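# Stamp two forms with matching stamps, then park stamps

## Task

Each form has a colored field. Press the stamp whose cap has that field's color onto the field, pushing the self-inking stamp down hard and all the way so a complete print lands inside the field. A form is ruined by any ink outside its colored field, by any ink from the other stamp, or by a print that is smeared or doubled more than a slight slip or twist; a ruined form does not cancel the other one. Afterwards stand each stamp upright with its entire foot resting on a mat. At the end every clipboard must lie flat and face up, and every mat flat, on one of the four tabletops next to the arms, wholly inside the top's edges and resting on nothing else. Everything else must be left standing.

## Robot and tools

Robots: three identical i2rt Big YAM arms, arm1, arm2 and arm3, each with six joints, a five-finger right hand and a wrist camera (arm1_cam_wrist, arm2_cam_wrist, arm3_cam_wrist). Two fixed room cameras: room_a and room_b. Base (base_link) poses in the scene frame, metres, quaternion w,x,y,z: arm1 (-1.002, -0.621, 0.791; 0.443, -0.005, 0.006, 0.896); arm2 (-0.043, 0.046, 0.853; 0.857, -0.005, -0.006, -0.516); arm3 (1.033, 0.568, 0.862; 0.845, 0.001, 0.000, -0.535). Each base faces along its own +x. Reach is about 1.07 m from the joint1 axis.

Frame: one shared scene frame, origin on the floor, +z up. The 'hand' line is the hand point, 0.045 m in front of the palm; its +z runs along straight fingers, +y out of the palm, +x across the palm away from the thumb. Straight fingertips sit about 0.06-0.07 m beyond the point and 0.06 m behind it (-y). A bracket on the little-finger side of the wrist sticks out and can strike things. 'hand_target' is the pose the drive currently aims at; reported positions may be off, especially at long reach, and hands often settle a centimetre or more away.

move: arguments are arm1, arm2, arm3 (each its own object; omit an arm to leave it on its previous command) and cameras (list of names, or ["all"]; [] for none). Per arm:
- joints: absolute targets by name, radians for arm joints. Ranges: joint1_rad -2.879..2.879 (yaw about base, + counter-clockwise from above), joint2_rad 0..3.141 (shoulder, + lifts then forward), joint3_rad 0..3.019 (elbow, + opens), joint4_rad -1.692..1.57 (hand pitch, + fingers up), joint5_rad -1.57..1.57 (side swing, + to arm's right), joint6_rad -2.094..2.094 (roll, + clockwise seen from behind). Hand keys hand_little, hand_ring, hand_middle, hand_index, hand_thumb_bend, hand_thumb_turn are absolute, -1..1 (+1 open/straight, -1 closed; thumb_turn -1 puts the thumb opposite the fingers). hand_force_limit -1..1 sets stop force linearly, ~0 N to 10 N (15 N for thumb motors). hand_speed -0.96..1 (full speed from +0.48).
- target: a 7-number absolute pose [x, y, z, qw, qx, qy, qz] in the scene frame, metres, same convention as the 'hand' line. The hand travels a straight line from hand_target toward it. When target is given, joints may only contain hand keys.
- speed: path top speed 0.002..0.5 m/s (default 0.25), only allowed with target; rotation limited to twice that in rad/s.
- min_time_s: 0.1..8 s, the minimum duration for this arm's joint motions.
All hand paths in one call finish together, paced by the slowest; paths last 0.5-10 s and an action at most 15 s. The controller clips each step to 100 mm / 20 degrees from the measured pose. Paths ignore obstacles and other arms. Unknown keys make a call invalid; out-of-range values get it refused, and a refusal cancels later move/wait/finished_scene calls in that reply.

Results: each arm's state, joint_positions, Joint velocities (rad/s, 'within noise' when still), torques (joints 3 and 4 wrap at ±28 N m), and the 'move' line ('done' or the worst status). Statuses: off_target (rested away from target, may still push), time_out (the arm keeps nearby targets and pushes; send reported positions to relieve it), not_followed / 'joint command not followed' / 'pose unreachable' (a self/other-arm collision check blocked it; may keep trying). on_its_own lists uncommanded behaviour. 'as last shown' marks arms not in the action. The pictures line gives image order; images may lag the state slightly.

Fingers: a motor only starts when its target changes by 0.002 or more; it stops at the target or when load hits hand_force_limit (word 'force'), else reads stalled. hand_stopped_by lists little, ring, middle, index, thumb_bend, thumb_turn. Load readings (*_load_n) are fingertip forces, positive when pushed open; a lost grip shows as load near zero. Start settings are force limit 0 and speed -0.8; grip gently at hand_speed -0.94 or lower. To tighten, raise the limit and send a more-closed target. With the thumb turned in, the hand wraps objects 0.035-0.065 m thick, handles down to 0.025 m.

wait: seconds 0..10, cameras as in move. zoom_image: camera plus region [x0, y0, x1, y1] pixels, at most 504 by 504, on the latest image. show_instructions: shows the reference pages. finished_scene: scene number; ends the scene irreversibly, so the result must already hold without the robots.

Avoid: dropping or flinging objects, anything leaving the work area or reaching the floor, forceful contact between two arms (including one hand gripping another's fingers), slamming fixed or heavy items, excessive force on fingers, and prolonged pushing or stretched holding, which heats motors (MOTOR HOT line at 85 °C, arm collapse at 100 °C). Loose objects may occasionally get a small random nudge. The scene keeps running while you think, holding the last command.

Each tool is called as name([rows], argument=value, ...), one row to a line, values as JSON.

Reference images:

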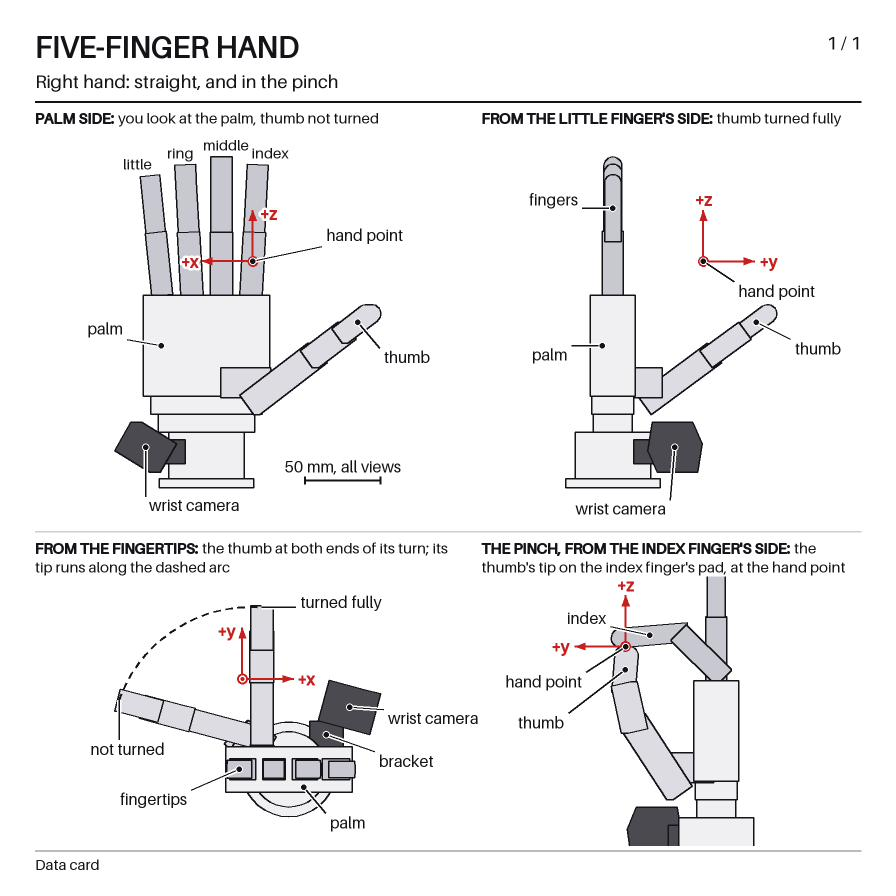

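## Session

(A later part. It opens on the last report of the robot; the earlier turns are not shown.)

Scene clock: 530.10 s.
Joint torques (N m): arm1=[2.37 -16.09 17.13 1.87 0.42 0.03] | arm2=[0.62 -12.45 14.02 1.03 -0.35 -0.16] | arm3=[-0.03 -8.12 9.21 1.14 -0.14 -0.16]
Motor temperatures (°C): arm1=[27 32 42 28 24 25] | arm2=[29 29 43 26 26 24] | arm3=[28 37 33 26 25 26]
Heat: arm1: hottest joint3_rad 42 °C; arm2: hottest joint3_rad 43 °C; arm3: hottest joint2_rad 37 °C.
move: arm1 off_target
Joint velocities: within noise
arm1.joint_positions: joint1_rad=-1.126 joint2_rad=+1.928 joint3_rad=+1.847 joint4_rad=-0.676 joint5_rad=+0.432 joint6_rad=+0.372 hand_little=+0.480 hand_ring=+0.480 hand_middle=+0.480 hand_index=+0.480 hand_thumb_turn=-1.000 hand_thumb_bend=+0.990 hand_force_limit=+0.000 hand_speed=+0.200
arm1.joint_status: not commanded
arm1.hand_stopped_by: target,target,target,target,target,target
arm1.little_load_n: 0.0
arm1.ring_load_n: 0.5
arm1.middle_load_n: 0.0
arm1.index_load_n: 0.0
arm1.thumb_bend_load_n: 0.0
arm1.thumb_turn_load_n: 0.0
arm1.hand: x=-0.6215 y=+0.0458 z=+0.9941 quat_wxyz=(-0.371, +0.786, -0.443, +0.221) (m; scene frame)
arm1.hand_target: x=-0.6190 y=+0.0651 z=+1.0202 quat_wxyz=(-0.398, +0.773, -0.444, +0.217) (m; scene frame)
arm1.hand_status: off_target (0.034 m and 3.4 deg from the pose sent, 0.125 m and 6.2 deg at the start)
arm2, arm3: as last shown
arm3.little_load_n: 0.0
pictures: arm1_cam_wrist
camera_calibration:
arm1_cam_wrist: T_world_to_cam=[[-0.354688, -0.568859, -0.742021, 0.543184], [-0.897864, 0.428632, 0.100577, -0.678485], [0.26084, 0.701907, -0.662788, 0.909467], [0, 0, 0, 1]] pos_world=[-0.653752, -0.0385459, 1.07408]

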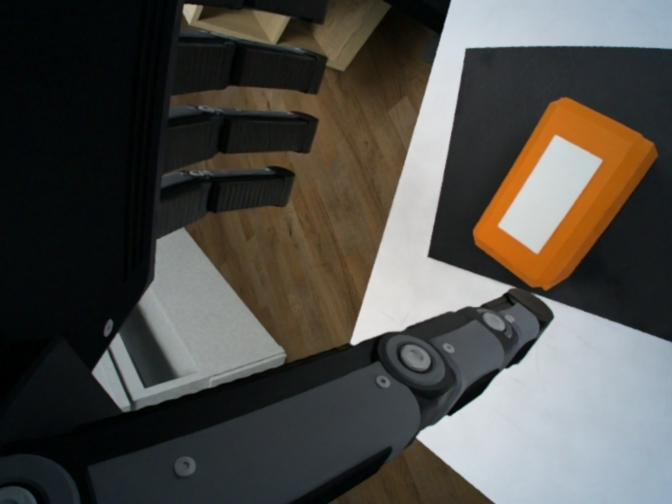

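move(arm1={"target": [-0.6215, 0.0616, 0.965, 0.399, -0.767, 0.452, -0.220], "speed": 0.12}, cameras=["arm1_cam_wrist"])

Scene clock: 535.40 s.
Joint torques (N m): arm1=[2.55 -17.2 11.93 2.52 0.42 0.03] | arm2=[0.62 -12.45 14.01 1.05 -0.35 -0.16] | arm3=[-0.15 -7.88 9.2 1.21 -0.14 -0.16]
Motor temperatures (°C): arm1=[27 33 42 28 24 25] | arm2=[29 29 44 26 26 24] | arm3=[28 37 33 26 25 26]
Heat: arm1: hottest joint3_rad 42 °C; arm2: hottest joint3_rad 44 °C; arm3: hottest joint2_rad 37 °C.
move: arm1 off_target
Joint velocities: within noise
arm1.joint_positions: joint1_rad=-1.122 joint2_rad=+1.941 joint3_rad=+1.761 joint4_rad=-0.547 joint5_rad=+0.448 joint6_rad=+0.390 hand_little=+0.480 hand_ring=+0.480 hand_middle=+0.480 hand_index=+0.480 hand_thumb_turn=-1.000 hand_thumb_bend=+0.990 hand_force_limit=+0.000 hand_speed=+0.200
arm1.joint_status: not commanded
arm1.hand_stopped_by: target,target,target,target,target,target
arm1.little_load_n: 0.0
arm1.ring_load_n: 0.0
arm1.middle_load_n: 0.0
arm1.index_load_n: 0.0
arm1.thumb_bend_load_n: 0.0
arm1.thumb_turn_load_n: 0.0
arm1.hand: x=-0.6190 y=+0.0517 z=+0.9600 quat_wxyz=(-0.386, +0.773, -0.451, +0.223) (m; scene frame)
arm1.hand_target: x=-0.6218 y=+0.0615 z=+0.9650 quat_wxyz=(-0.399, +0.767, -0.452, +0.220) (m; scene frame)
arm1.hand_status: off_target (0.011 m and 1.7 deg from the pose sent, 0.033 m and 4.0 deg at the start)
arm2, arm3: as last shown
arm3.ring_load_n: -0.5
pictures: arm1_cam_wrist
camera_calibration:
arm1_cam_wrist: T_world_to_cam=[[-0.352708, -0.535822, -0.767132, 0.545676], [-0.891375, 0.441817, 0.101233, -0.672695], [0.284689, 0.719508, -0.633451, 0.867788], [0, 0, 0, 1]] pos_world=[-0.65421, -0.0347871, 1.03641]

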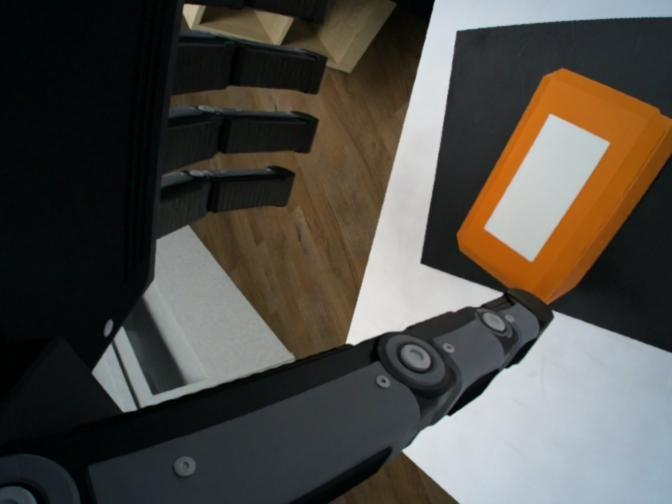

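move(arm1={"target": [-0.626, 0.053, 0.915, 0.386, -0.770, 0.4585, -0.223], "speed": 0.1}, cameras=["arm1_cam_wrist"])

Scene clock: 538.80 s.
Joint torques (N m): arm1=[2.49 -16.79 11.54 2.48 0.44 0.02] | arm2=[0.62 -12.45 14.01 1.06 -0.35 -0.16] | arm3=[-0.21 -8.12 9.2 1.13 -0.15 -0.15]
Motor temperatures (°C): arm1=[27 33 43 28 24 25] | arm2=[29 29 44 26 26 24] | arm3=[28 37 33 26 25 26]
Heat: arm1: hottest joint3_rad 43 °C; arm2: hottest joint3_rad 44 °C; arm3: hottest joint2_rad 37 °C.
move: arm1 done
Joint velocities: within noise
arm1.joint_positions: joint1_rad=-1.119 joint2_rad=+1.959 joint3_rad=+1.674 joint4_rad=-0.470 joint5_rad=+0.460 joint6_rad=+0.406 hand_little=+0.480 hand_ring=+0.480 hand_middle=+0.480 hand_index=+0.480 hand_thumb_turn=-1.000 hand_thumb_bend=+0.990 hand_force_limit=+0.000 hand_speed=+0.200
arm1.joint_status: not commanded
arm1.hand_stopped_by: target,target,target,target,target,target
arm1.little_load_n: 0.0
arm1.ring_load_n: 0.0
arm1.middle_load_n: 0.0
arm1.index_load_n: 0.0
arm1.thumb_bend_load_n: 0.0
arm1.thumb_turn_load_n: 0.0
arm1.hand: x=-0.6231 y=+0.0432 z=+0.9131 quat_wxyz=(-0.375, +0.774, -0.458, +0.226) (m; scene frame)
arm1.hand_target: x=-0.6260 y=+0.0527 z=+0.9151 quat_wxyz=(-0.386, +0.769, -0.458, +0.223) (m; scene frame)
arm1.hand_status: done (0.010 m and 1.4 deg from the pose sent, 0.046 m and 0.9 deg at the start)
arm2, arm3: as last shown
arm3.ring_load_n: 0.0
pictures: arm1_cam_wrist
camera_calibration:
arm1_cam_wrist: T_world_to_cam=[[-0.370128, -0.544001, -0.75304, 0.480364], [-0.882989, 0.457908, 0.103204, -0.665129], [0.28868, 0.703124, -0.649831, 0.863568], [0, 0, 0, 1]] pos_world=[-0.6588, -0.0413091, 0.99155]

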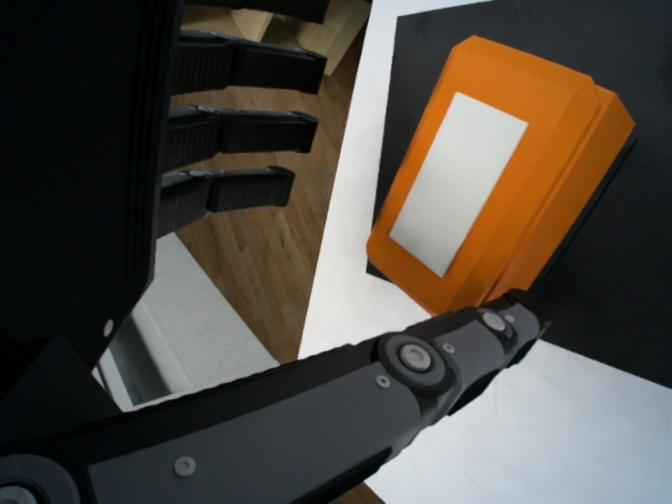

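move(arm1={"target": [-0.626, 0.051, 0.870, 0.383, -0.766, 0.464, -0.225], "speed": 0.08}, cameras=["arm1_cam_wrist"])

Scene clock: 541.63 s.
Joint torques (N m): arm1=[2.49 -17.08 11.23 2.45 0.45 0.03] | arm2=[0.62 -12.51 14.02 1.05 -0.35 -0.16] | arm3=[-0.21 -8.06 9.2 1.16 -0.14 -0.15]
Motor temperatures (°C): arm1=[27 33 43 28 24 25] | arm2=[29 29 45 26 26 24] | arm3=[28 37 33 26 25 26]
Heat: arm1: hottest joint3_rad 43 °C; arm2: hottest joint3_rad 45 °C; arm3: hottest joint2_rad 37 °C.
move: arm1 off_target
Joint velocities: within noise
arm1.joint_positions: joint1_rad=-1.118 joint2_rad=+2.000 joint3_rad=+1.613 joint4_rad=-0.379 joint5_rad=+0.471 joint6_rad=+0.420 hand_little=+0.480 hand_ring=+0.480 hand_middle=+0.480 hand_index=+0.480 hand_thumb_turn=-1.000 hand_thumb_bend=+0.990 hand_force_limit=+0.000 hand_speed=+0.200
arm1.joint_status: not commanded
arm1.hand_stopped_by: target,target,target,target,target,target
arm1.little_load_n: 0.0
arm1.ring_load_n: 0.0
arm1.middle_load_n: 0.0
arm1.index_load_n: 0.0
arm1.thumb_bend_load_n: 0.0
arm1.thumb_turn_load_n: 0.0
arm1.hand: x=-0.6232 y=+0.0410 z=+0.8671 quat_wxyz=(-0.371, +0.771, -0.464, +0.228) (m; scene frame)
arm1.hand_target: x=-0.6261 y=+0.0508 z=+0.8703 quat_wxyz=(-0.383, +0.766, -0.464, +0.225) (m; scene frame)
arm1.hand_status: off_target (0.011 m and 1.5 deg from the pose sent, 0.044 m and 1.5 deg at the start)
arm2, arm3: as last shown
arm2.ring_load_n: 0.5
arm3.middle_load_n: -0.5
pictures: arm1_cam_wrist
camera_calibration:
arm1_cam_wrist: T_world_to_cam=[[-0.380103, -0.540115, -0.750864, 0.436277], [-0.875765, 0.471339, 0.104284, -0.656403], [0.297586, 0.697219, -0.652172, 0.843062], [0, 0, 0, 1]] pos_world=[-0.659909, -0.0427705, 0.945858]

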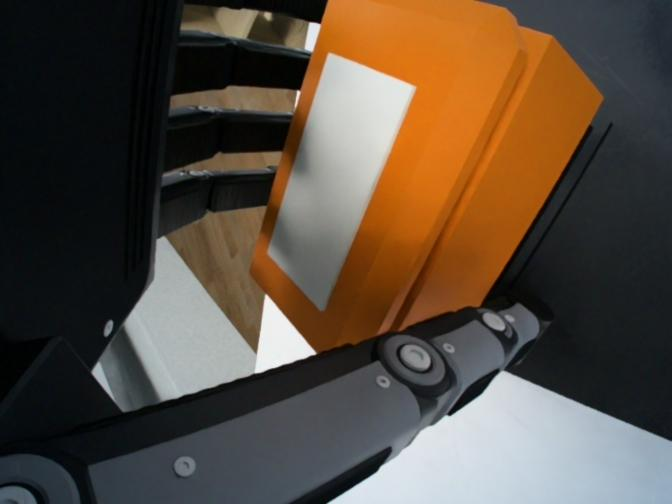

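move(arm1={"target": [-0.6248, 0.0475, 0.862, 0.376, -0.759, 0.478, -0.233], "speed": 0.06}, cameras=["arm1_cam_wrist"])

Scene clock: 547.67 s.
Joint torques (N m): arm1=[2.43 -16.62 11.02 2.03 0.47 0.01] | arm2=[0.56 -12.45 14.02 1.05 -0.35 -0.16] | arm3=[-0.15 -8.23 9.21 1.17 -0.14 -0.14]
Motor temperatures (°C): arm1=[27 35 43 28 24 25] | arm2=[29 29 45 26 26 24] | arm3=[28 37 33 26 25 26]
Heat: arm1: hottest joint3_rad 43 °C; arm2: hottest joint3_rad 45 °C; arm3: hottest joint2_rad 37 °C.
move: arm1 done
Joint velocities: within noise
arm1.joint_positions: joint1_rad=-1.115 joint2_rad=+2.003 joint3_rad=+1.613 joint4_rad=-0.379 joint5_rad=+0.501 joint6_rad=+0.450 hand_little=+0.480 hand_ring=+0.480 hand_middle=+0.480 hand_index=+0.480 hand_thumb_turn=-1.000 hand_thumb_bend=+0.990 hand_force_limit=+0.000 hand_speed=+0.200
arm1.joint_status: not commanded
arm1.hand_stopped_by: target,target,target,target,target,target
arm1.little_load_n: 0.0
arm1.ring_load_n: 0.0
arm1.middle_load_n: 0.0
arm1.index_load_n: 0.0
arm1.thumb_bend_load_n: 0.0
arm1.thumb_turn_load_n: 0.0
arm1.hand: x=-0.6208 y=+0.0404 z=+0.8662 quat_wxyz=(-0.372, +0.760, -0.478, +0.235) (m; scene frame)
arm1.hand_target: x=-0.6249 y=+0.0474 z=+0.8621 quat_wxyz=(-0.376, +0.759, -0.478, +0.233) (m; scene frame)
arm1.hand_status: done (0.009 m and 0.6 deg from the pose sent, 0.008 m and 2.3 deg at the start)
arm2, arm3: as last shown
arm2.ring_load_n: 0.0
arm3.middle_load_n: 0.0
pictures: arm1_cam_wrist
camera_calibration:
arm1_cam_wrist: T_world_to_cam=[[-0.394384, -0.519447, -0.758048, 0.432703], [-0.858679, 0.502127, 0.102661, -0.643147], [0.327309, 0.691407, -0.644069, 0.85379], [0, 0, 0, 1]] pos_world=[-0.661059, -0.0426092, 0.943935]

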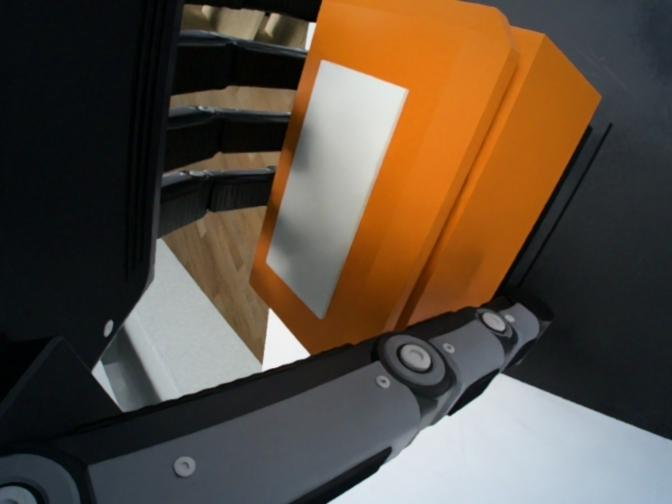

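move(arm1={"target": [-0.6250, 0.0460, 0.853, 0.376, -0.757, 0.481, -0.235], "speed": 0.06}, cameras=["arm1_cam_wrist"])

Scene clock: 549.73 s.
Joint torques (N m): arm1=[2.37 -16.67 10.85 2.55 0.48 0.06] | arm2=[0.62 -12.45 14.01 1.06 -0.35 -0.16] | arm3=[-0.09 -8.06 9.18 1.14 -0.15 -0.15]
Motor temperatures (°C): arm1=[27 35 43 28 24 25] | arm2=[29 29 46 26 26 24] | arm3=[28 37 34 26 25 26]
Heat: arm1: hottest joint3_rad 43 °C; arm2: hottest joint3_rad 46 °C; arm3: hottest joint2_rad 37 °C.
move: arm1 done
Joint velocities: within noise
arm1.joint_positions: joint1_rad=-1.114 joint2_rad=+2.011 joint3_rad=+1.600 joint4_rad=-0.368 joint5_rad=+0.508 joint6_rad=+0.456 hand_little=+0.480 hand_ring=+0.480 hand_middle=+0.480 hand_index=+0.480 hand_thumb_turn=-1.000 hand_thumb_bend=+0.990 hand_force_limit=+0.000 hand_speed=+0.200
arm1.joint_status: not commanded
arm1.hand_stopped_by: target,target,target,target,target,target
arm1.little_load_n: 0.5
arm1.ring_load_n: 0.0
arm1.middle_load_n: 0.0
arm1.index_load_n: 0.0
arm1.thumb_bend_load_n: 0.0
arm1.thumb_turn_load_n: 0.0
arm1.hand: x=-0.6216 y=+0.0373 z=+0.8554 quat_wxyz=(-0.367, +0.760, -0.480, +0.237) (m; scene frame)
arm1.hand_target: x=-0.6251 y=+0.0458 z=+0.8532 quat_wxyz=(-0.376, +0.757, -0.481, +0.235) (m; scene frame)
arm1.hand_status: done (0.010 m and 1.1 deg from the pose sent, 0.015 m and 0.7 deg at the start)
arm2.joint_positions: joint1_rad=-0.904 joint2_rad=+1.373 joint3_rad=+1.226 joint4_rad=-0.634 joint5_rad=-0.462 joint6_rad=-0.422 hand_little=+0.600 hand_ring=+0.600 hand_middle=+0.600 hand_index=+0.600 hand_thumb_turn=-1.000 hand_thumb_bend=+0.990 hand_force_limit=+0.100 hand_speed=-0.850
arm2.joint_status: not commanded
arm2.hand_stopped_by: target,target,target,target,target,target
arm2.little_load_n: 0.0
arm2.ring_load_n: 0.0
arm2.middle_load_n: 0.0
arm2.index_load_n: 0.0
arm2.thumb_bend_load_n: 0.0
arm2.thumb_turn_load_n: 0.0
arm2.hand: x=-0.1725 y=-0.4612 z=+1.0976 quat_wxyz=(-0.042, +0.090, -0.895, +0.435) (m; scene frame)
arm2.hand_target: x=-0.1757 y=-0.4727 z=+1.1283 quat_wxyz=(-0.029, +0.102, -0.884, +0.456) (m; scene frame)
arm2.hand_status: not commanded
arm3: as last shown
arm3.little_load_n: -0.5
pictures: arm1_cam_wrist
camera_calibration:
arm1_cam_wrist: T_world_to_cam=[[-0.401045, -0.521753, -0.752952, 0.414095], [-0.854102, 0.510118, 0.101438, -0.63756], [0.331169, 0.683779, -0.65021, 0.857233], [0, 0, 0, 1]] pos_world=[-0.662359, -0.0448726, 0.933848]

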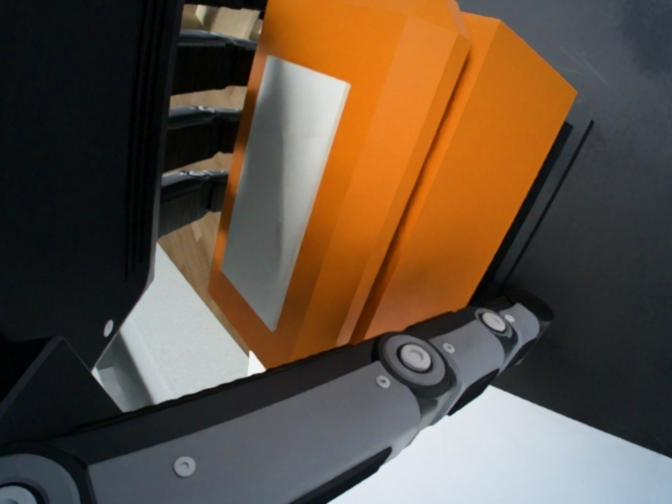

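move(arm1={"target": [-0.6245, 0.0500, 0.857, 0.376, -0.757, 0.481, -0.235], "speed": 0.06}, cameras=["arm1_cam_wrist"])

Scene clock: 555.70 s.
Joint torques (N m): arm1=[2.55 -16.67 12.59 1.76 0.47 0.03] | arm2=[0.62 -12.4 14.02 1.06 -0.35 -0.16] | arm3=[-0.09 -8.12 9.24 1.16 -0.15 -0.16]
Motor temperatures (°C): arm1=[27 35 43 28 24 25] | arm2=[29 29 46 26 26 24] | arm3=[28 36 34 26 25 26]
Heat: arm1: hottest joint3_rad 43 °C; arm2: hottest joint3_rad 46 °C; arm3: hottest joint2_rad 36 °C.
move: arm1 off_target
Joint velocities: within noise
arm1.joint_positions: joint1_rad=-1.112 joint2_rad=+2.014 joint3_rad=+1.600 joint4_rad=-0.368 joint5_rad=+0.509 joint6_rad=+0.458 hand_little=+0.480 hand_ring=+0.480 hand_middle=+0.480 hand_index=+0.480 hand_thumb_turn=-1.000 hand_thumb_bend=+0.990 hand_force_limit=+0.000 hand_speed=+0.200
arm1.joint_status: not commanded
arm1.hand_stopped_by: target,target,target,target,target,target
arm1.little_load_n: 0.0
arm1.ring_load_n: 0.0
arm1.middle_load_n: 0.0
arm1.index_load_n: 0.0
arm1.thumb_bend_load_n: -0.5
arm1.thumb_turn_load_n: 0.0
arm1.hand: x=-0.6229 y=+0.0380 z=+0.8532 quat_wxyz=(-0.367, +0.761, -0.480, +0.238) (m; scene frame)
arm1.hand_target: x=-0.6247 y=+0.0498 z=+0.8573 quat_wxyz=(-0.376, +0.757, -0.481, +0.235) (m; scene frame)
arm1.hand_status: off_target (0.013 m and 1.2 deg from the pose sent, 0.013 m and 1.1 deg at the start)
arm2: as last shown
arm3.joint_positions: joint1_rad=+0.093 joint2_rad=+1.254 joint3_rad=+0.753 joint4_rad=-0.136 joint5_rad=-0.094 joint6_rad=-0.068 hand_little=+0.900 hand_ring=+0.900 hand_middle=+0.900 hand_index=+0.900 hand_thumb_turn=-1.000 hand_thumb_bend=+0.990 hand_force_limit=+0.100 hand_speed=-0.500
arm3.joint_status: not commanded
arm3.hand_stopped_by: target,target,target,target,target,target
arm3.little_load_n: 0.0
arm3.ring_load_n: 0.0
arm3.middle_load_n: 0.0
arm3.index_load_n: 0.0
arm3.thumb_bend_load_n: 0.0
arm3.thumb_turn_load_n: 0.0
arm3.hand: x=+1.3158 y=+0.1784 z=+0.9818 quat_wxyz=(-0.146, +0.285, -0.846, +0.427) (m; scene frame)
arm3.hand_target: x=+1.3157 y=+0.1840 z=+0.9799 quat_wxyz=(-0.143, +0.295, -0.845, +0.423) (m; scene frame)
arm3.hand_status: not commanded
pictures: arm1_cam_wrist
camera_calibration:
arm1_cam_wrist: T_world_to_cam=[[-0.401443, -0.523196, -0.751738, 0.411106], [-0.854178, 0.510044, 0.101167, -0.638687], [0.330489, 0.682731, -0.651656, 0.856731], [0, 0, 0, 1]] pos_world=[-0.663657, -0.0440691, 0.931952]

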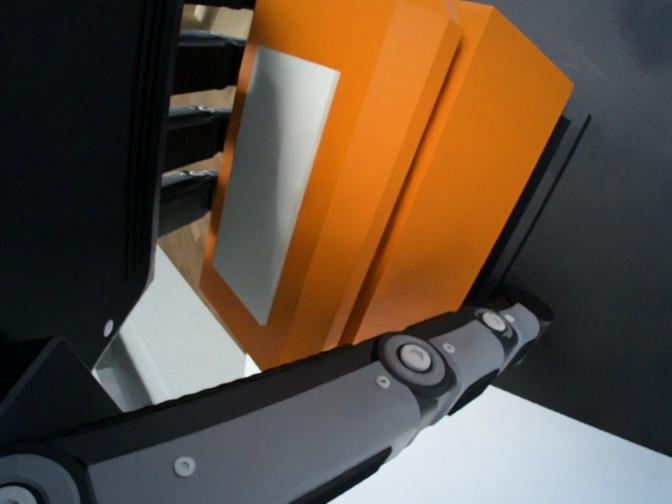

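move(arm1={"target": [-0.617, 0.056, 0.868, 0.380, -0.755, 0.481, -0.235], "speed": 0.06}, cameras=["arm1_cam_wrist"])

Scene clock: 557.40 s.
Joint torques (N m): arm1=[2.02 -16.5 15.61 1.06 0.31 -0.03] | arm2=[0.62 -12.51 14.02 1.05 -0.35 -0.16] | arm3=[-0.21 -8 9.2 1.18 -0.14 -0.14]
Motor temperatures (°C): arm1=[27 35 43 28 24 25] | arm2=[29 29 46 26 26 24] | arm3=[28 36 34 26 25 26]
Heat: arm1: hottest joint3_rad 43 °C; arm2: hottest joint3_rad 46 °C; arm3: hottest joint2_rad 36 °C.
move: arm1 off_target
Joint velocities: within noise
arm1.joint_positions: joint1_rad=-1.112 joint2_rad=+2.018 joint3_rad=+1.600 joint4_rad=-0.368 joint5_rad=+0.509 joint6_rad=+0.458 hand_little=+0.480 hand_ring=+0.480 hand_middle=+0.480 hand_index=+0.480 hand_thumb_turn=-1.000 hand_thumb_bend=+0.990 hand_force_limit=+0.000 hand_speed=+0.200
arm1.joint_status: not commanded
arm1.hand_stopped_by: target,target,target,target,target,target
arm1.little_load_n: 0.0
arm1.ring_load_n: 0.0
arm1.middle_load_n: 0.0
arm1.index_load_n: 0.0
arm1.thumb_bend_load_n: 0.0
arm1.thumb_turn_load_n: 0.0
arm1.hand: x=-0.6231 y=+0.0376 z=+0.8501 quat_wxyz=(-0.365, +0.762, -0.480, +0.238) (m; scene frame)
arm1.hand_target: x=-0.6177 y=+0.0549 z=+0.8683 quat_wxyz=(-0.380, +0.755, -0.481, +0.235) (m; scene frame)
arm1.hand_status: off_target (0.026 m and 1.9 deg from the pose sent, 0.024 m and 1.7 deg at the start)
arm2, arm3: as last shown
pictures: arm1_cam_wrist
camera_calibration:
arm1_cam_wrist: T_world_to_cam=[[-0.402998, -0.526213, -0.748795, 0.405115], [-0.853942, 0.510506, 0.100831, -0.637916], [0.329206, 0.680062, -0.655088, 0.857122], [0, 0, 0, 1]] pos_world=[-0.663653, -0.0440594, 0.92916]

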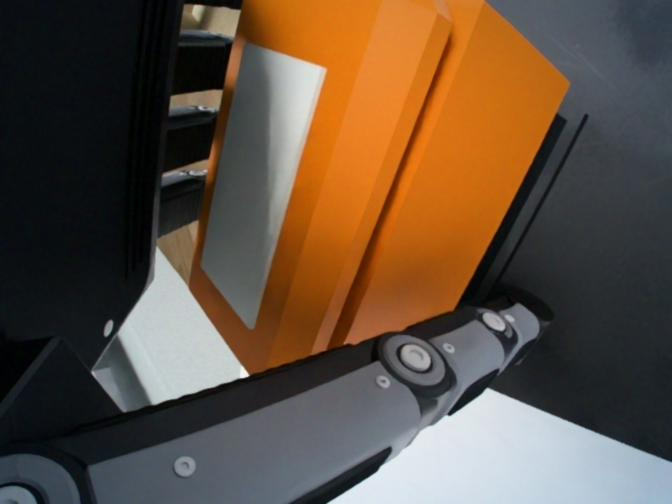

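move(arm1={"target": [-0.616, 0.056, 0.89, 0.380, -0.755, 0.481, -0.235], "speed": 0.1}, cameras=["arm1_cam_wrist"])

Scene clock: 558.97 s.
Joint torques (N m): arm1=[1.96 -18.49 15.83 1.02 0.27 -0.04] | arm2=[0.62 -12.45 14.02 1.05 -0.35 -0.16] | arm3=[-0.15 -8.06 9.21 1.14 -0.13 -0.16]
Motor temperatures (°C): arm1=[27 36 43 28 24 25] | arm2=[29 29 47 26 26 24] | arm3=[28 36 34 26 25 26]
Heat: arm1: hottest joint3_rad 43 °C; arm2: hottest joint3_rad 47 °C; arm3: hottest joint2_rad 36 °C.
move: arm1 off_target
Joint velocities: within noise
arm1.joint_positions: joint1_rad=-1.112 joint2_rad=+2.018 joint3_rad=+1.624 joint4_rad=-0.415 joint5_rad=+0.509 joint6_rad=+0.458 hand_little=+0.480 hand_ring=+0.480 hand_middle=+0.480 hand_index=+0.480 hand_thumb_turn=-1.000 hand_thumb_bend=+0.990 hand_force_limit=+0.000 hand_speed=+0.200
arm1.joint_status: not commanded
arm1.hand_stopped_by: target,target,target,target,target,target
arm1.little_load_n: 0.0
arm1.ring_load_n: 0.0
arm1.middle_load_n: 0.0
arm1.index_load_n: 0.0
arm1.thumb_bend_load_n: 0.0
arm1.thumb_turn_load_n: 0.0
arm1.hand: x=-0.6237 y=+0.0365 z=+0.8551 quat_wxyz=(-0.354, +0.766, -0.480, +0.239) (m; scene frame)
arm1.hand_target: x=-0.6169 y=+0.0543 z=+0.8904 quat_wxyz=(-0.380, +0.755, -0.481, +0.235) (m; scene frame)
arm1.hand_status: off_target (0.041 m and 3.2 deg from the pose sent, 0.044 m and 1.9 deg at the start)
arm2, arm3: as last shown
arm3.little_load_n: -0.5
pictures: arm1_cam_wrist
camera_calibration:
arm1_cam_wrist: T_world_to_cam=[[-0.410501, -0.541159, -0.733918, 0.391209], [-0.852849, 0.512688, 0.098988, -0.63617], [0.322703, 0.666556, -0.671986, 0.872206], [0, 0, 0, 1]] pos_world=[-0.663429, -0.0435108, 0.936199]

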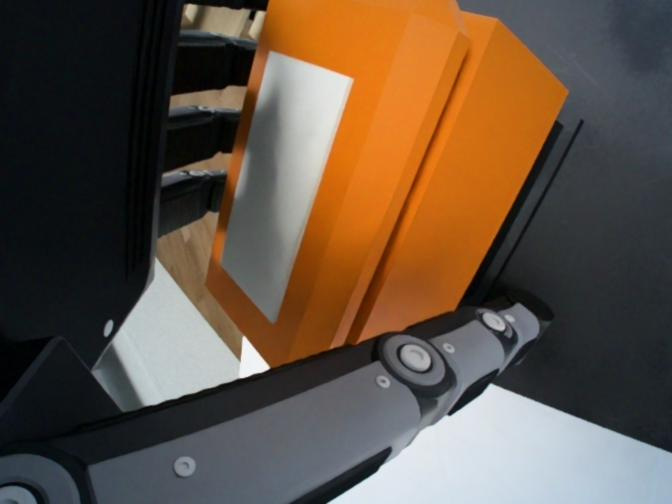

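move(arm1={"joints": {"hand_little": 0.0, "hand_ring": 0.0, "hand_middle": 0.0, "hand_index": 0.0, "hand_thumb_bend": -0.2, "hand_speed": -0.86, "hand_force_limit": -0.4}}, cameras=["arm1_cam_wrist"])

move(arm1={"joints": {"hand_little": -0.3, "hand_ring": -0.3, "hand_middle": -0.3, "hand_index": -0.3, "hand_thumb_bend": -0.4, "hand_speed": -0.9, "hand_force_limit": 0.1}}, cameras=["arm1_cam_wrist"])

Scene clock: 564.97 s.
Joint torques (N m): arm1=[1.96 -18.43 15.82 1.02 0.28 -0.04] | arm2=[0.62 -12.45 14.04 1.05 -0.35 -0.16] | arm3=[-0.15 -8.06 9.21 1.14 -0.14 -0.16]
Motor temperatures (°C): arm1=[27 37 44 28 24 25] | arm2=[29 29 47 26 26 24] | arm3=[28 36 34 26 25 26]
Heat: arm1: hottest joint3_rad 44 °C; arm2: hottest joint3_rad 47 °C; arm3: hottest joint2_rad 36 °C.
move: arm1 off_target
Joint velocities: within noise
arm1.joint_positions: joint1_rad=-1.112 joint2_rad=+2.018 joint3_rad=+1.624 joint4_rad=-0.416 joint5_rad=+0.509 joint6_rad=+0.458 hand_little=+0.000 hand_ring=+0.000 hand_middle=+0.028 hand_index=+0.000 hand_thumb_turn=-1.000 hand_thumb_bend=+0.760 hand_force_limit=-0.400 hand_speed=-0.860
arm1.joint_status: hand_middle off_target (ended at +0.028, target +0.000); hand_thumb_bend off_target (ended at +0.760, target -0.200); the others done
arm1.hand_stopped_by: target,target,force,target,force,target
arm1.little_load_n: 0.0
arm1.ring_load_n: 1.5
arm1.middle_load_n: 2.5
arm1.index_load_n: 0.0
arm1.thumb_bend_load_n: 4.5
arm1.thumb_turn_load_n: 2.0
arm1.hand: x=-0.6237 y=+0.0364 z=+0.8550 quat_wxyz=(-0.354, +0.766, -0.480, +0.239) (m; scene frame)
arm1.hand_target: x=-0.6169 y=+0.0543 z=+0.8904 quat_wxyz=(-0.380, +0.755, -0.481, +0.235) (m; scene frame)
arm1.hand_status: not commanded
arm2, arm3: as last shown
arm3.little_load_n: 0.0
pictures: arm1_cam_wrist
camera_calibration:
arm1_cam_wrist: T_world_to_cam=[[-0.410665, -0.541378, -0.733665, 0.390801], [-0.852812, 0.512749, 0.0989944, -0.636098], [0.322592, 0.666332, -0.672262, 0.872447], [0, 0, 0, 1]] pos_world=[-0.663429, -0.04361, 0.9362]

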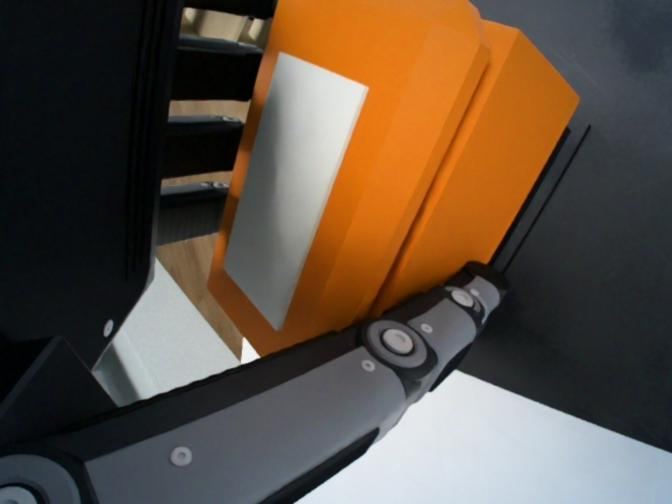

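Scene clock: 566.23 s.
Joint torques (N m): arm1=[1.85 -18.37 15.82 1.03 0.27 -0.04] | arm2=[0.62 -12.51 14.02 1.05 -0.35 -0.16] | arm3=[-0.21 -8.06 9.21 1.18 -0.14 -0.15]
Motor temperatures (°C): arm1=[27 37 44 28 24 25] | arm2=[29 29 47 26 26 24] | arm3=[28 36 34 26 25 26]
Heat: arm1: hottest joint3_rad 44 °C; arm2: hottest joint3_rad 47 °C; arm3: hottest joint2_rad 36 °C.
move: arm1 off_target
Joint velocities: within noise
arm1.joint_positions: joint1_rad=-1.112 joint2_rad=+2.018 joint3_rad=+1.624 joint4_rad=-0.416 joint5_rad=+0.509 joint6_rad=+0.458 hand_little=-0.118 hand_ring=-0.034 hand_middle=+0.011 hand_index=-0.026 hand_thumb_turn=-1.000 hand_thumb_bend=+0.761 hand_force_limit=+0.100 hand_speed=-0.900
arm1.joint_status: hand_little off_target (ended at -0.118, target -0.300); hand_ring off_target (ended at -0.034, target -0.300); hand_middle off_target (ended at +0.011, target -0.300); hand_index off_target (ended at -0.026, target -0.300); hand_thumb_bend off_target (ended at +0.761, target -0.400); the others done
arm1.hand_stopped_by: force,force,force,force,force,target
arm1.little_load_n: 6.0
arm1.ring_load_n: 2.5
arm1.middle_load_n: 0.5
arm1.index_load_n: 5.5
arm1.thumb_bend_load_n: 18.0
arm1.thumb_turn_load_n: 8.0
arm1.hand: x=-0.6237 y=+0.0364 z=+0.8550 quat_wxyz=(-0.354, +0.766, -0.480, +0.239) (m; scene frame)
arm1.hand_target: x=-0.6169 y=+0.0543 z=+0.8904 quat_wxyz=(-0.380, +0.755, -0.481, +0.235) (m; scene frame)
arm1.hand_status: not commanded
arm2, arm3: as last shown
arm3.middle_load_n: -0.5
pictures: arm1_cam_wrist
camera_calibration:
arm1_cam_wrist: T_world_to_cam=[[-0.410665, -0.541378, -0.733665, 0.390801], [-0.852812, 0.512749, 0.0989944, -0.636098], [0.322592, 0.666332, -0.672262, 0.872447], [0, 0, 0, 1]] pos_world=[-0.663429, -0.04361, 0.9362]

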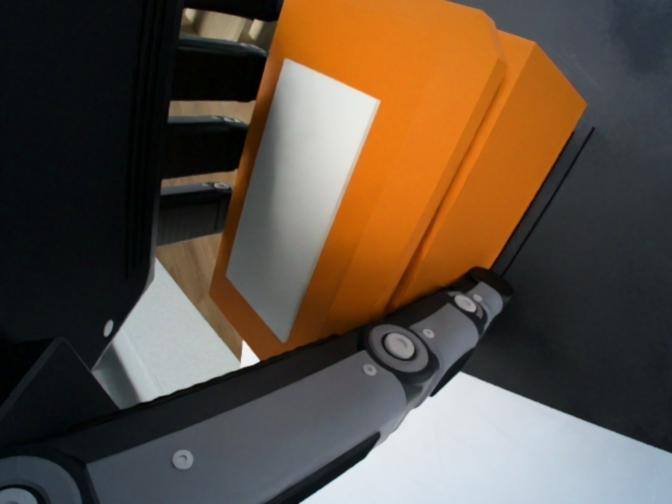

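move(arm1={"target": [-0.6237, 0.0364, 0.93, 0.354, -0.766, 0.480, -0.239], "speed": 0.1}, cameras=["arm1_cam_wrist", "room_a"])

Scene clock: 568.27 s.
Joint torques (N m): arm1=[1.67 -19.9 16.69 1.07 0.41 -0.07] | arm2=[0.56 -12.45 14.02 1.05 -0.35 -0.16] | arm3=[-0.21 -8 9.2 1.16 -0.14 -0.15]
Motor temperatures (°C): arm1=[27 38 45 28 24 25] | arm2=[29 29 47 26 26 24] | arm3=[28 36 34 26 25 26]
Heat: arm1: hottest joint3_rad 45 °C; arm2: hottest joint3_rad 47 °C; arm3: hottest joint2_rad 36 °C.
move: arm1 off_target
Joint velocities: within noise
arm1.joint_positions: joint1_rad=-1.112 joint2_rad=+1.978 joint3_rad=+1.648 joint4_rad=-0.571 joint5_rad=+0.509 joint6_rad=+0.459 hand_little=-0.118 hand_ring=-0.034 hand_middle=+0.011 hand_index=-0.026 hand_thumb_turn=-1.000 hand_thumb_bend=+0.761 hand_force_limit=+0.100 hand_speed=-0.900
arm1.joint_status: not commanded
arm1.hand_stopped_by: force,force,force,force,force,target
arm1.little_load_n: 5.5
arm1.ring_load_n: 2.5
arm1.middle_load_n: 1.0
arm1.index_load_n: 6.0
arm1.thumb_bend_load_n: 18.0
arm1.thumb_turn_load_n: 8.0
arm1.hand: x=-0.6349 y=+0.0145 z=+0.8737 quat_wxyz=(-0.313, +0.785, -0.477, +0.243) (m; scene frame)
arm1.hand_target: x=-0.6252 y=+0.0334 z=+0.9303 quat_wxyz=(-0.354, +0.766, -0.480, +0.239) (m; scene frame)
arm1.hand_status: off_target (0.061 m and 5.2 deg from the pose sent, 0.075 m and 0.1 deg at the start)
arm2, arm3: as last shown
arm2.little_load_n: -0.5
arm3.middle_load_n: 0.0
arm3.index_load_n: -0.5
pictures: arm1_cam_wrist, room_a
camera_calibration:
arm1_cam_wrist: T_world_to_cam=[[-0.439899, -0.59757, -0.670372, 0.314968], [-0.848361, 0.521374, 0.0919425, -0.627386], [0.294572, 0.609163, -0.736307, 0.942156], [0, 0, 0, 1]] pos_world=[-0.671229, -0.0586081, 0.962546]

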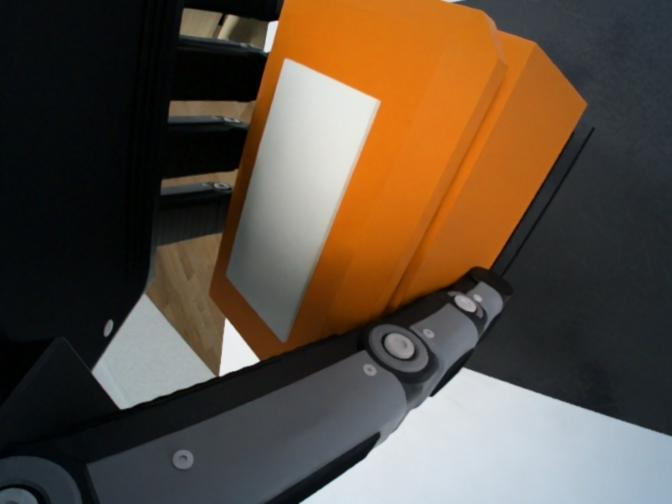

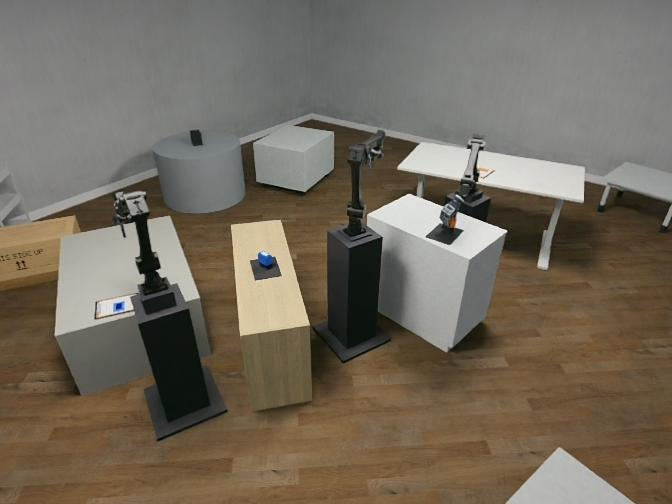

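move(arm1={"target": [-0.6237, 0.0264, 1.02, 0.374, -0.760, 0.480, -0.235], "speed": 0.15}, cameras=["arm1_cam_wrist", "room_a"])

Scene clock: 570.70 s.
Joint torques (N m): arm1=[0.97 -18.08 17.5 1.17 0.31 -0.13] | arm2=[0.62 -12.45 14.02 1.05 -0.35 -0.16] | arm3=[-0.09 -8 9.18 1.14 -0.14 -0.15]
Motor temperatures (°C): arm1=[27 38 46 28 24 25] | arm2=[29 29 48 26 26 24] | arm3=[28 36 34 26 25 26]
Heat: arm1: hottest joint3_rad 46 °C; arm2: hottest joint3_rad 48 °C; arm3: hottest joint2_rad 36 °C.
move: arm1 off_target
Joint velocities: within noise
arm1.joint_positions: joint1_rad=-1.113 joint2_rad=+1.878 joint3_rad=+1.736 joint4_rad=-0.699 joint5_rad=+0.497 joint6_rad=+0.456 hand_little=-0.118 hand_ring=-0.034 hand_middle=+0.011 hand_index=-0.026 hand_thumb_turn=-1.000 hand_thumb_bend=+0.761 hand_force_limit=+0.100 hand_speed=-0.900
arm1.joint_status: not commanded
arm1.hand_stopped_by: force,force,force,force,force,target
arm1.little_load_n: 5.5
arm1.ring_load_n: 2.5
arm1.middle_load_n: 0.5
arm1.index_load_n: 6.0
arm1.thumb_bend_load_n: 18.5
arm1.thumb_turn_load_n: 8.0
arm1.hand: x=-0.6375 y=+0.0142 z=+0.9713 quat_wxyz=(-0.340, +0.775, -0.477, +0.235) (m; scene frame)
arm1.hand_target: x=-0.6251 y=+0.0238 z=+1.0202 quat_wxyz=(-0.374, +0.759, -0.479, +0.235) (m; scene frame)
arm1.hand_status: off_target (0.052 m and 4.3 deg from the pose sent, 0.147 m and 7.6 deg at the start; pose on its path clipped on 5 of 43 steps)
arm2, arm3: as last shown
arm2.little_load_n: 0.0
arm2.middle_load_n: -0.5
arm3.index_load_n: 0.0
pictures: arm1_cam_wrist, room_a
camera_calibration:
arm1_cam_wrist: T_world_to_cam=[[-0.421529, -0.56332, -0.710622, 0.429456], [-0.854852, 0.508315, 0.104135, -0.6543], [0.302558, 0.651372, -0.695825, 0.980204], [0, 0, 0, 1]] pos_world=[-0.67487, -0.0639657, 1.05537]

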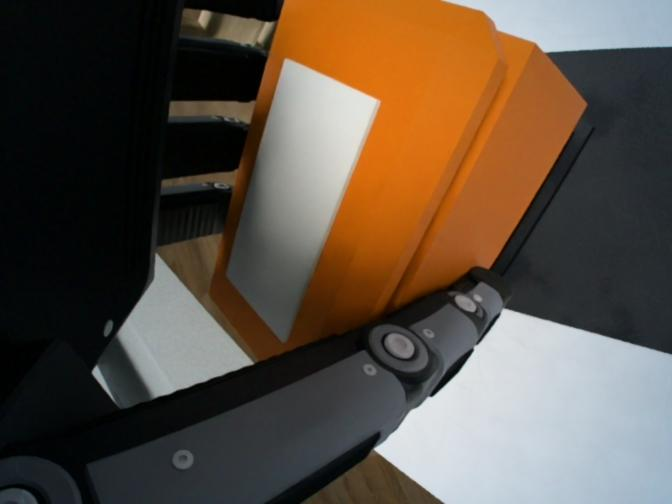

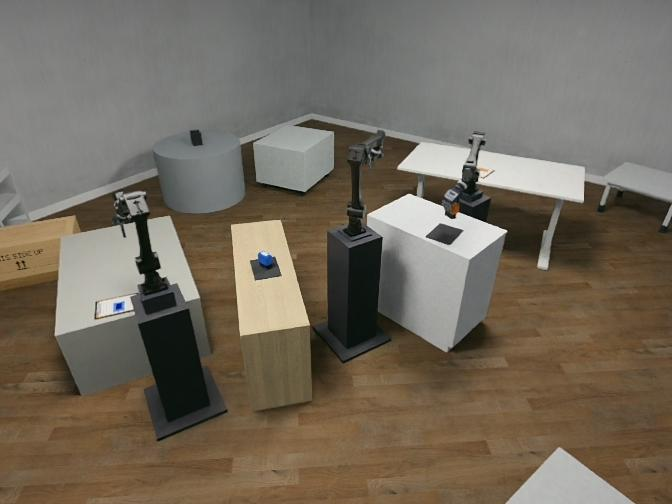

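move(arm1={"joints": {"joint2_rad": 1.45, "joint3_rad": 1.80, "joint4_rad": -1.13}, "min_time_s": 2.5}, cameras=["arm1_cam_wrist", "room_a"])

Scene clock: 576.50 s.
Joint torques (N m): arm1=[1.14 -12.92 16.95 1.09 0.33 -0.13] | arm2=[0.62 -12.45 14.04 1.03 -0.35 -0.16] | arm3=[-0.21 -8.12 9.2 1.17 -0.13 -0.16]
Motor temperatures (°C): arm1=[27 38 46 27 24 25] | arm2=[29 29 48 26 26 24] | arm3=[28 36 34 26 25 26]
Heat: arm1: hottest joint3_rad 46 °C; arm2: hottest joint3_rad 48 °C; arm3: hottest joint2_rad 36 °C.
move: arm1 done
Joint velocities: within noise
arm1.joint_positions: joint1_rad=-1.113 joint2_rad=+1.471 joint3_rad=+1.736 joint4_rad=-1.122 joint5_rad=+0.497 joint6_rad=+0.456 hand_little=-0.118 hand_ring=-0.034 hand_middle=+0.011 hand_index=-0.026 hand_thumb_turn=-1.000 hand_thumb_bend=+0.761 hand_force_limit=+0.100 hand_speed=-0.900
arm1.joint_status: all done
arm1.hand_stopped_by: force,force,force,force,force,target
arm1.little_load_n: 5.5
arm1.ring_load_n: 2.5
arm1.middle_load_n: 1.0
arm1.index_load_n: 6.0
arm1.thumb_bend_load_n: 18.5
arm1.thumb_turn_load_n: 8.0
arm1.hand: x=-0.7105 y=-0.1285 z=+1.1681 quat_wxyz=(-0.333, +0.779, -0.477, +0.236) (m; scene frame)
arm1.hand_target: x=-0.7061 y=-0.1316 z=+1.2112 quat_wxyz=(-0.366, +0.763, -0.479, +0.236) (m; scene frame)
arm1.hand_status: not commanded
arm2.joint_positions: joint1_rad=-0.904 joint2_rad=+1.373 joint3_rad=+1.226 joint4_rad=-0.634 joint5_rad=-0.462 joint6_rad=-0.422 hand_little=+0.600 hand_ring=+0.600 hand_middle=+0.600 hand_index=+0.600 hand_thumb_turn=-1.000 hand_thumb_bend=+0.990 hand_force_limit=+0.100 hand_speed=-0.850
arm2.joint_status: not commanded
arm2.hand_stopped_by: target,target,target,target,target,target
arm2.little_load_n: 0.0
arm2.ring_load_n: 0.0
arm2.middle_load_n: 0.0
arm2.index_load_n: 0.0
arm2.thumb_bend_load_n: 0.0
arm2.thumb_turn_load_n: 0.0
arm2.hand: x=-0.1725 y=-0.4612 z=+1.0976 quat_wxyz=(-0.042, +0.090, -0.895, +0.435) (m; scene frame)
arm2.hand_target: x=-0.1757 y=-0.4727 z=+1.1283 quat_wxyz=(-0.029, +0.102, -0.884, +0.456) (m; scene frame)
arm2.hand_status: not commanded
arm3: as last shown
arm3.little_load_n: -0.5
pictures: arm1_cam_wrist, room_a
camera_calibration:
arm1_cam_wrist: T_world_to_cam=[[-0.426573, -0.573136, -0.699679, 0.440488], [-0.854154, 0.509664, 0.103265, -0.662958], [0.297416, 0.641684, -0.706955, 1.24029], [0, 0, 0, 1]] pos_world=[-0.747252, -0.205532, 1.25349]

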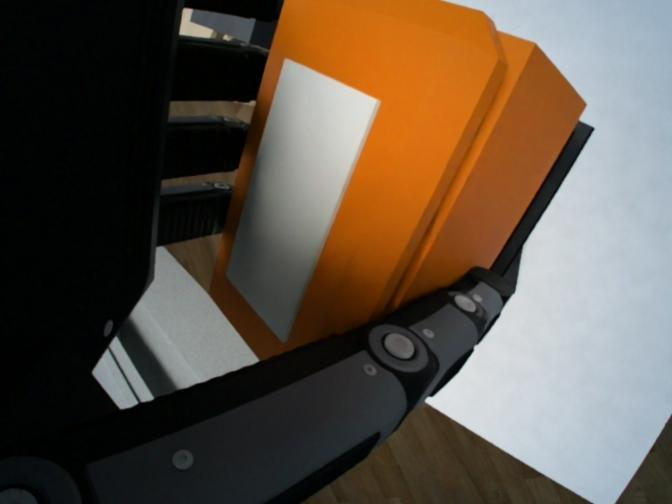

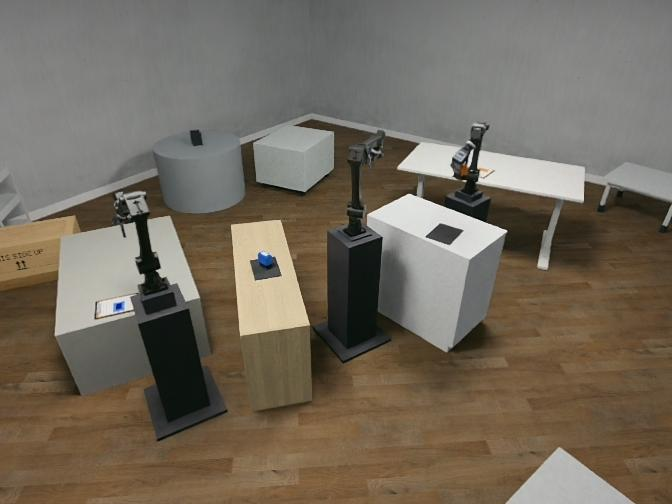

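move(arm1={"joints": {"joint1_rad": 1.95}, "min_time_s": 6}, cameras=["arm1_cam_wrist", "room_a"])

Scene clock: 583.33 s.
Joint torques (N m): arm1=[1.79 -12.4 16.92 1.11 0.43 -0.11] | arm2=[0.56 -12.45 14.02 1.05 -0.35 -0.16] | arm3=[-0.15 -8 9.18 1.18 -0.14 -0.14]
Motor temperatures (°C): arm1=[27 38 47 27 24 25] | arm2=[29 29 49 26 26 24] | arm3=[28 36 34 26 25 26]
Heat: arm1: hottest joint3_rad 47 °C; arm2: hottest joint3_rad 49 °C; arm3: hottest joint2_rad 36 °C.
move: arm1 done
Joint velocities: within noise
arm1.joint_positions: joint1_rad=+1.952 joint2_rad=+1.471 joint3_rad=+1.736 joint4_rad=-1.122 joint5_rad=+0.494 joint6_rad=+0.454 hand_little=-0.118 hand_ring=-0.034 hand_middle=+0.011 hand_index=-0.026 hand_thumb_turn=-1.000 hand_thumb_bend=+0.761 hand_force_limit=+0.100 hand_speed=-0.900
arm1.joint_status: all done
arm1.hand_stopped_by: force,force,force,force,force,target
arm1.little_load_n: 5.5
arm1.ring_load_n: 2.5
arm1.middle_load_n: 0.5
arm1.index_load_n: 6.0
arm1.thumb_bend_load_n: 18.0
arm1.thumb_turn_load_n: 8.0
arm1.hand: x=-1.3319 y=-1.0797 z=+1.1800 quat_wxyz=(-0.238, +0.510, +0.756, -0.334) (m; scene frame)
arm1.hand_target: x=-1.3331 y=-1.0772 z=+1.2231 quat_wxyz=(-0.239, +0.509, +0.741, -0.367) (m; scene frame)
arm1.hand_status: not commanded
arm2: as last shown
arm3.joint_positions: joint1_rad=+0.093 joint2_rad=+1.254 joint3_rad=+0.753 joint4_rad=-0.136 joint5_rad=-0.094 joint6_rad=-0.068 hand_little=+0.900 hand_ring=+0.900 hand_middle=+0.900 hand_index=+0.900 hand_thumb_turn=-1.000 hand_thumb_bend=+0.990 hand_force_limit=+0.100 hand_speed=-0.500
arm3.joint_status: not commanded
arm3.hand_stopped_by: target,target,target,target,target,target
arm3.little_load_n: 0.0
arm3.ring_load_n: 0.0
arm3.middle_load_n: 0.0
arm3.index_load_n: -0.5
arm3.thumb_bend_load_n: 0.0
arm3.thumb_turn_load_n: 0.0
arm3.hand: x=+1.3158 y=+0.1784 z=+0.9818 quat_wxyz=(-0.146, +0.285, -0.846, +0.427) (m; scene frame)
arm3.hand_target: x=+1.3157 y=+0.1840 z=+0.9799 quat_wxyz=(-0.143, +0.295, -0.845, +0.423) (m; scene frame)
arm3.hand_status: not commanded
pictures: arm1_cam_wrist, room_a
camera_calibration:
arm1_cam_wrist: T_world_to_cam=[[0.472122, 0.519479, -0.712209, 2.02996], [0.813587, -0.56781, 0.125169, 0.321939], [-0.339377, -0.638539, -0.690717, -0.205682], [0, 0, 0, 1]] pos_world=[-1.29012, -1.00306, 1.26339]

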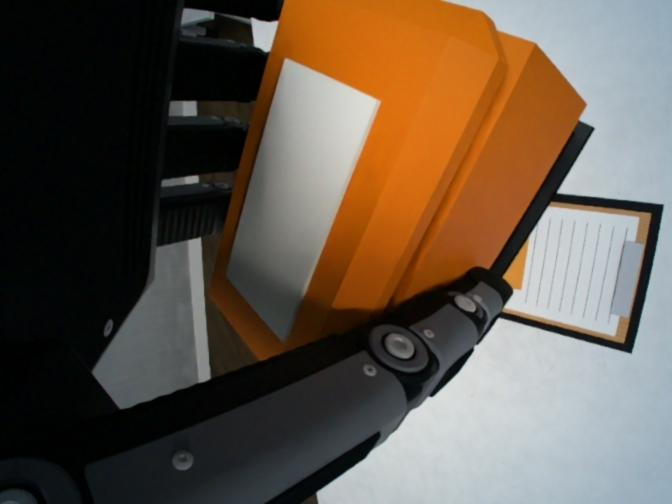

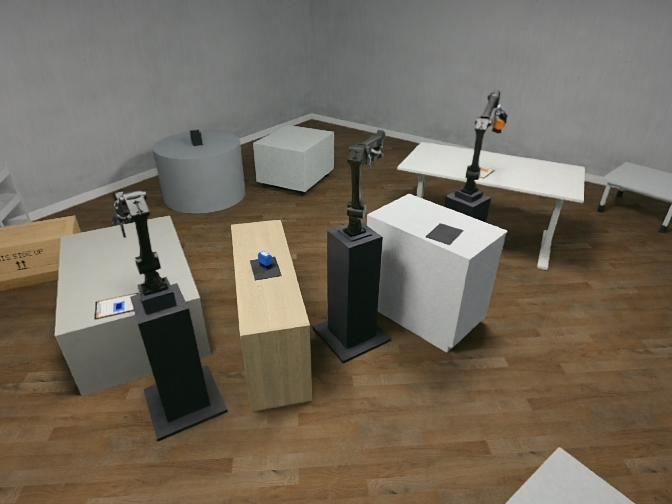

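move(arm1={"target": [-1.340, -1.225, 0.97, -0.1746, 0.3411, 0.8371, -0.3898], "speed": 0.15}, cameras=["arm1_cam_wrist"])

Scene clock: 594.90 s.
Joint torques (N m): arm1=[2.73 -15.15 12.56 2.74 0.05 -0.15] | arm2=[0.62 -12.51 14.01 1.06 -0.35 -0.16] | arm3=[-0.15 -8.06 9.22 1.17 -0.14 -0.15]
Motor temperatures (°C): arm1=[27 38 48 27 24 25] | arm2=[29 29 49 26 26 24] | arm3=[28 36 34 26 25 26]
Heat: arm1: hottest joint3_rad 48 °C; arm2: hottest joint3_rad 49 °C; arm3: hottest joint2_rad 36 °C.
move: arm1 off_target
Joint velocities: within noise
arm1.joint_positions: joint1_rad=+1.986 joint2_rad=+1.757 joint3_rad=+1.471 joint4_rad=-0.486 joint5_rad=+0.249 joint6_rad=+0.170 hand_little=-0.118 hand_ring=-0.034 hand_middle=+0.011 hand_index=-0.026 hand_thumb_turn=-1.000 hand_thumb_bend=+0.761 hand_force_limit=+0.100 hand_speed=-0.900
arm1.joint_status: not commanded
arm1.hand_stopped_by: force,force,force,force,force,target
arm1.little_load_n: 5.5
arm1.ring_load_n: 3.0
arm1.middle_load_n: 0.5
arm1.index_load_n: 6.0
arm1.thumb_bend_load_n: 18.5
arm1.thumb_turn_load_n: 8.0
arm1.hand: x=-1.3394 y=-1.2128 z=+0.9524 quat_wxyz=(-0.173, +0.349, +0.845, -0.367) (m; scene frame)
arm1.hand_target: x=-1.3396 y=-1.2245 z=+0.9702 quat_wxyz=(-0.175, +0.341, +0.837, -0.390) (m; scene frame)
arm1.hand_status: off_target (0.021 m and 2.9 deg from the pose sent, 0.255 m and 23.6 deg at the start)
arm2, arm3: as last shown
arm3.index_load_n: 0.0
pictures: arm1_cam_wrist
camera_calibration:
arm1_cam_wrist: T_world_to_cam=[[0.233707, 0.673378, -0.701387, 1.79761], [0.969741, -0.2138, 0.117863, 0.926359], [-0.0705904, -0.707709, -0.702969, -0.162634], [0, 0, 0, 1]] pos_world=[-1.32992, -1.12751, 1.03731]

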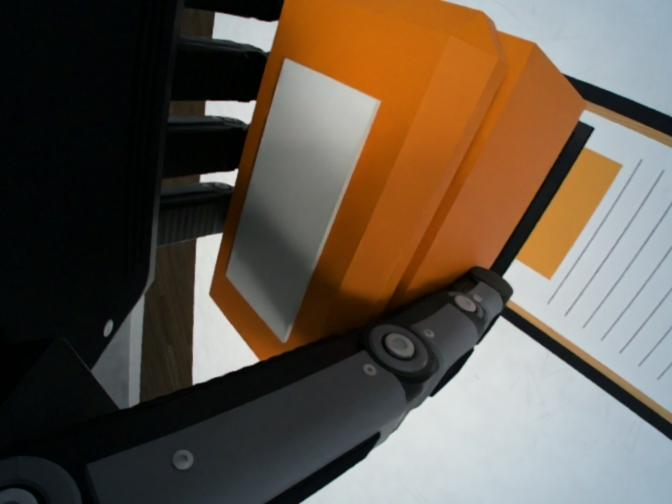

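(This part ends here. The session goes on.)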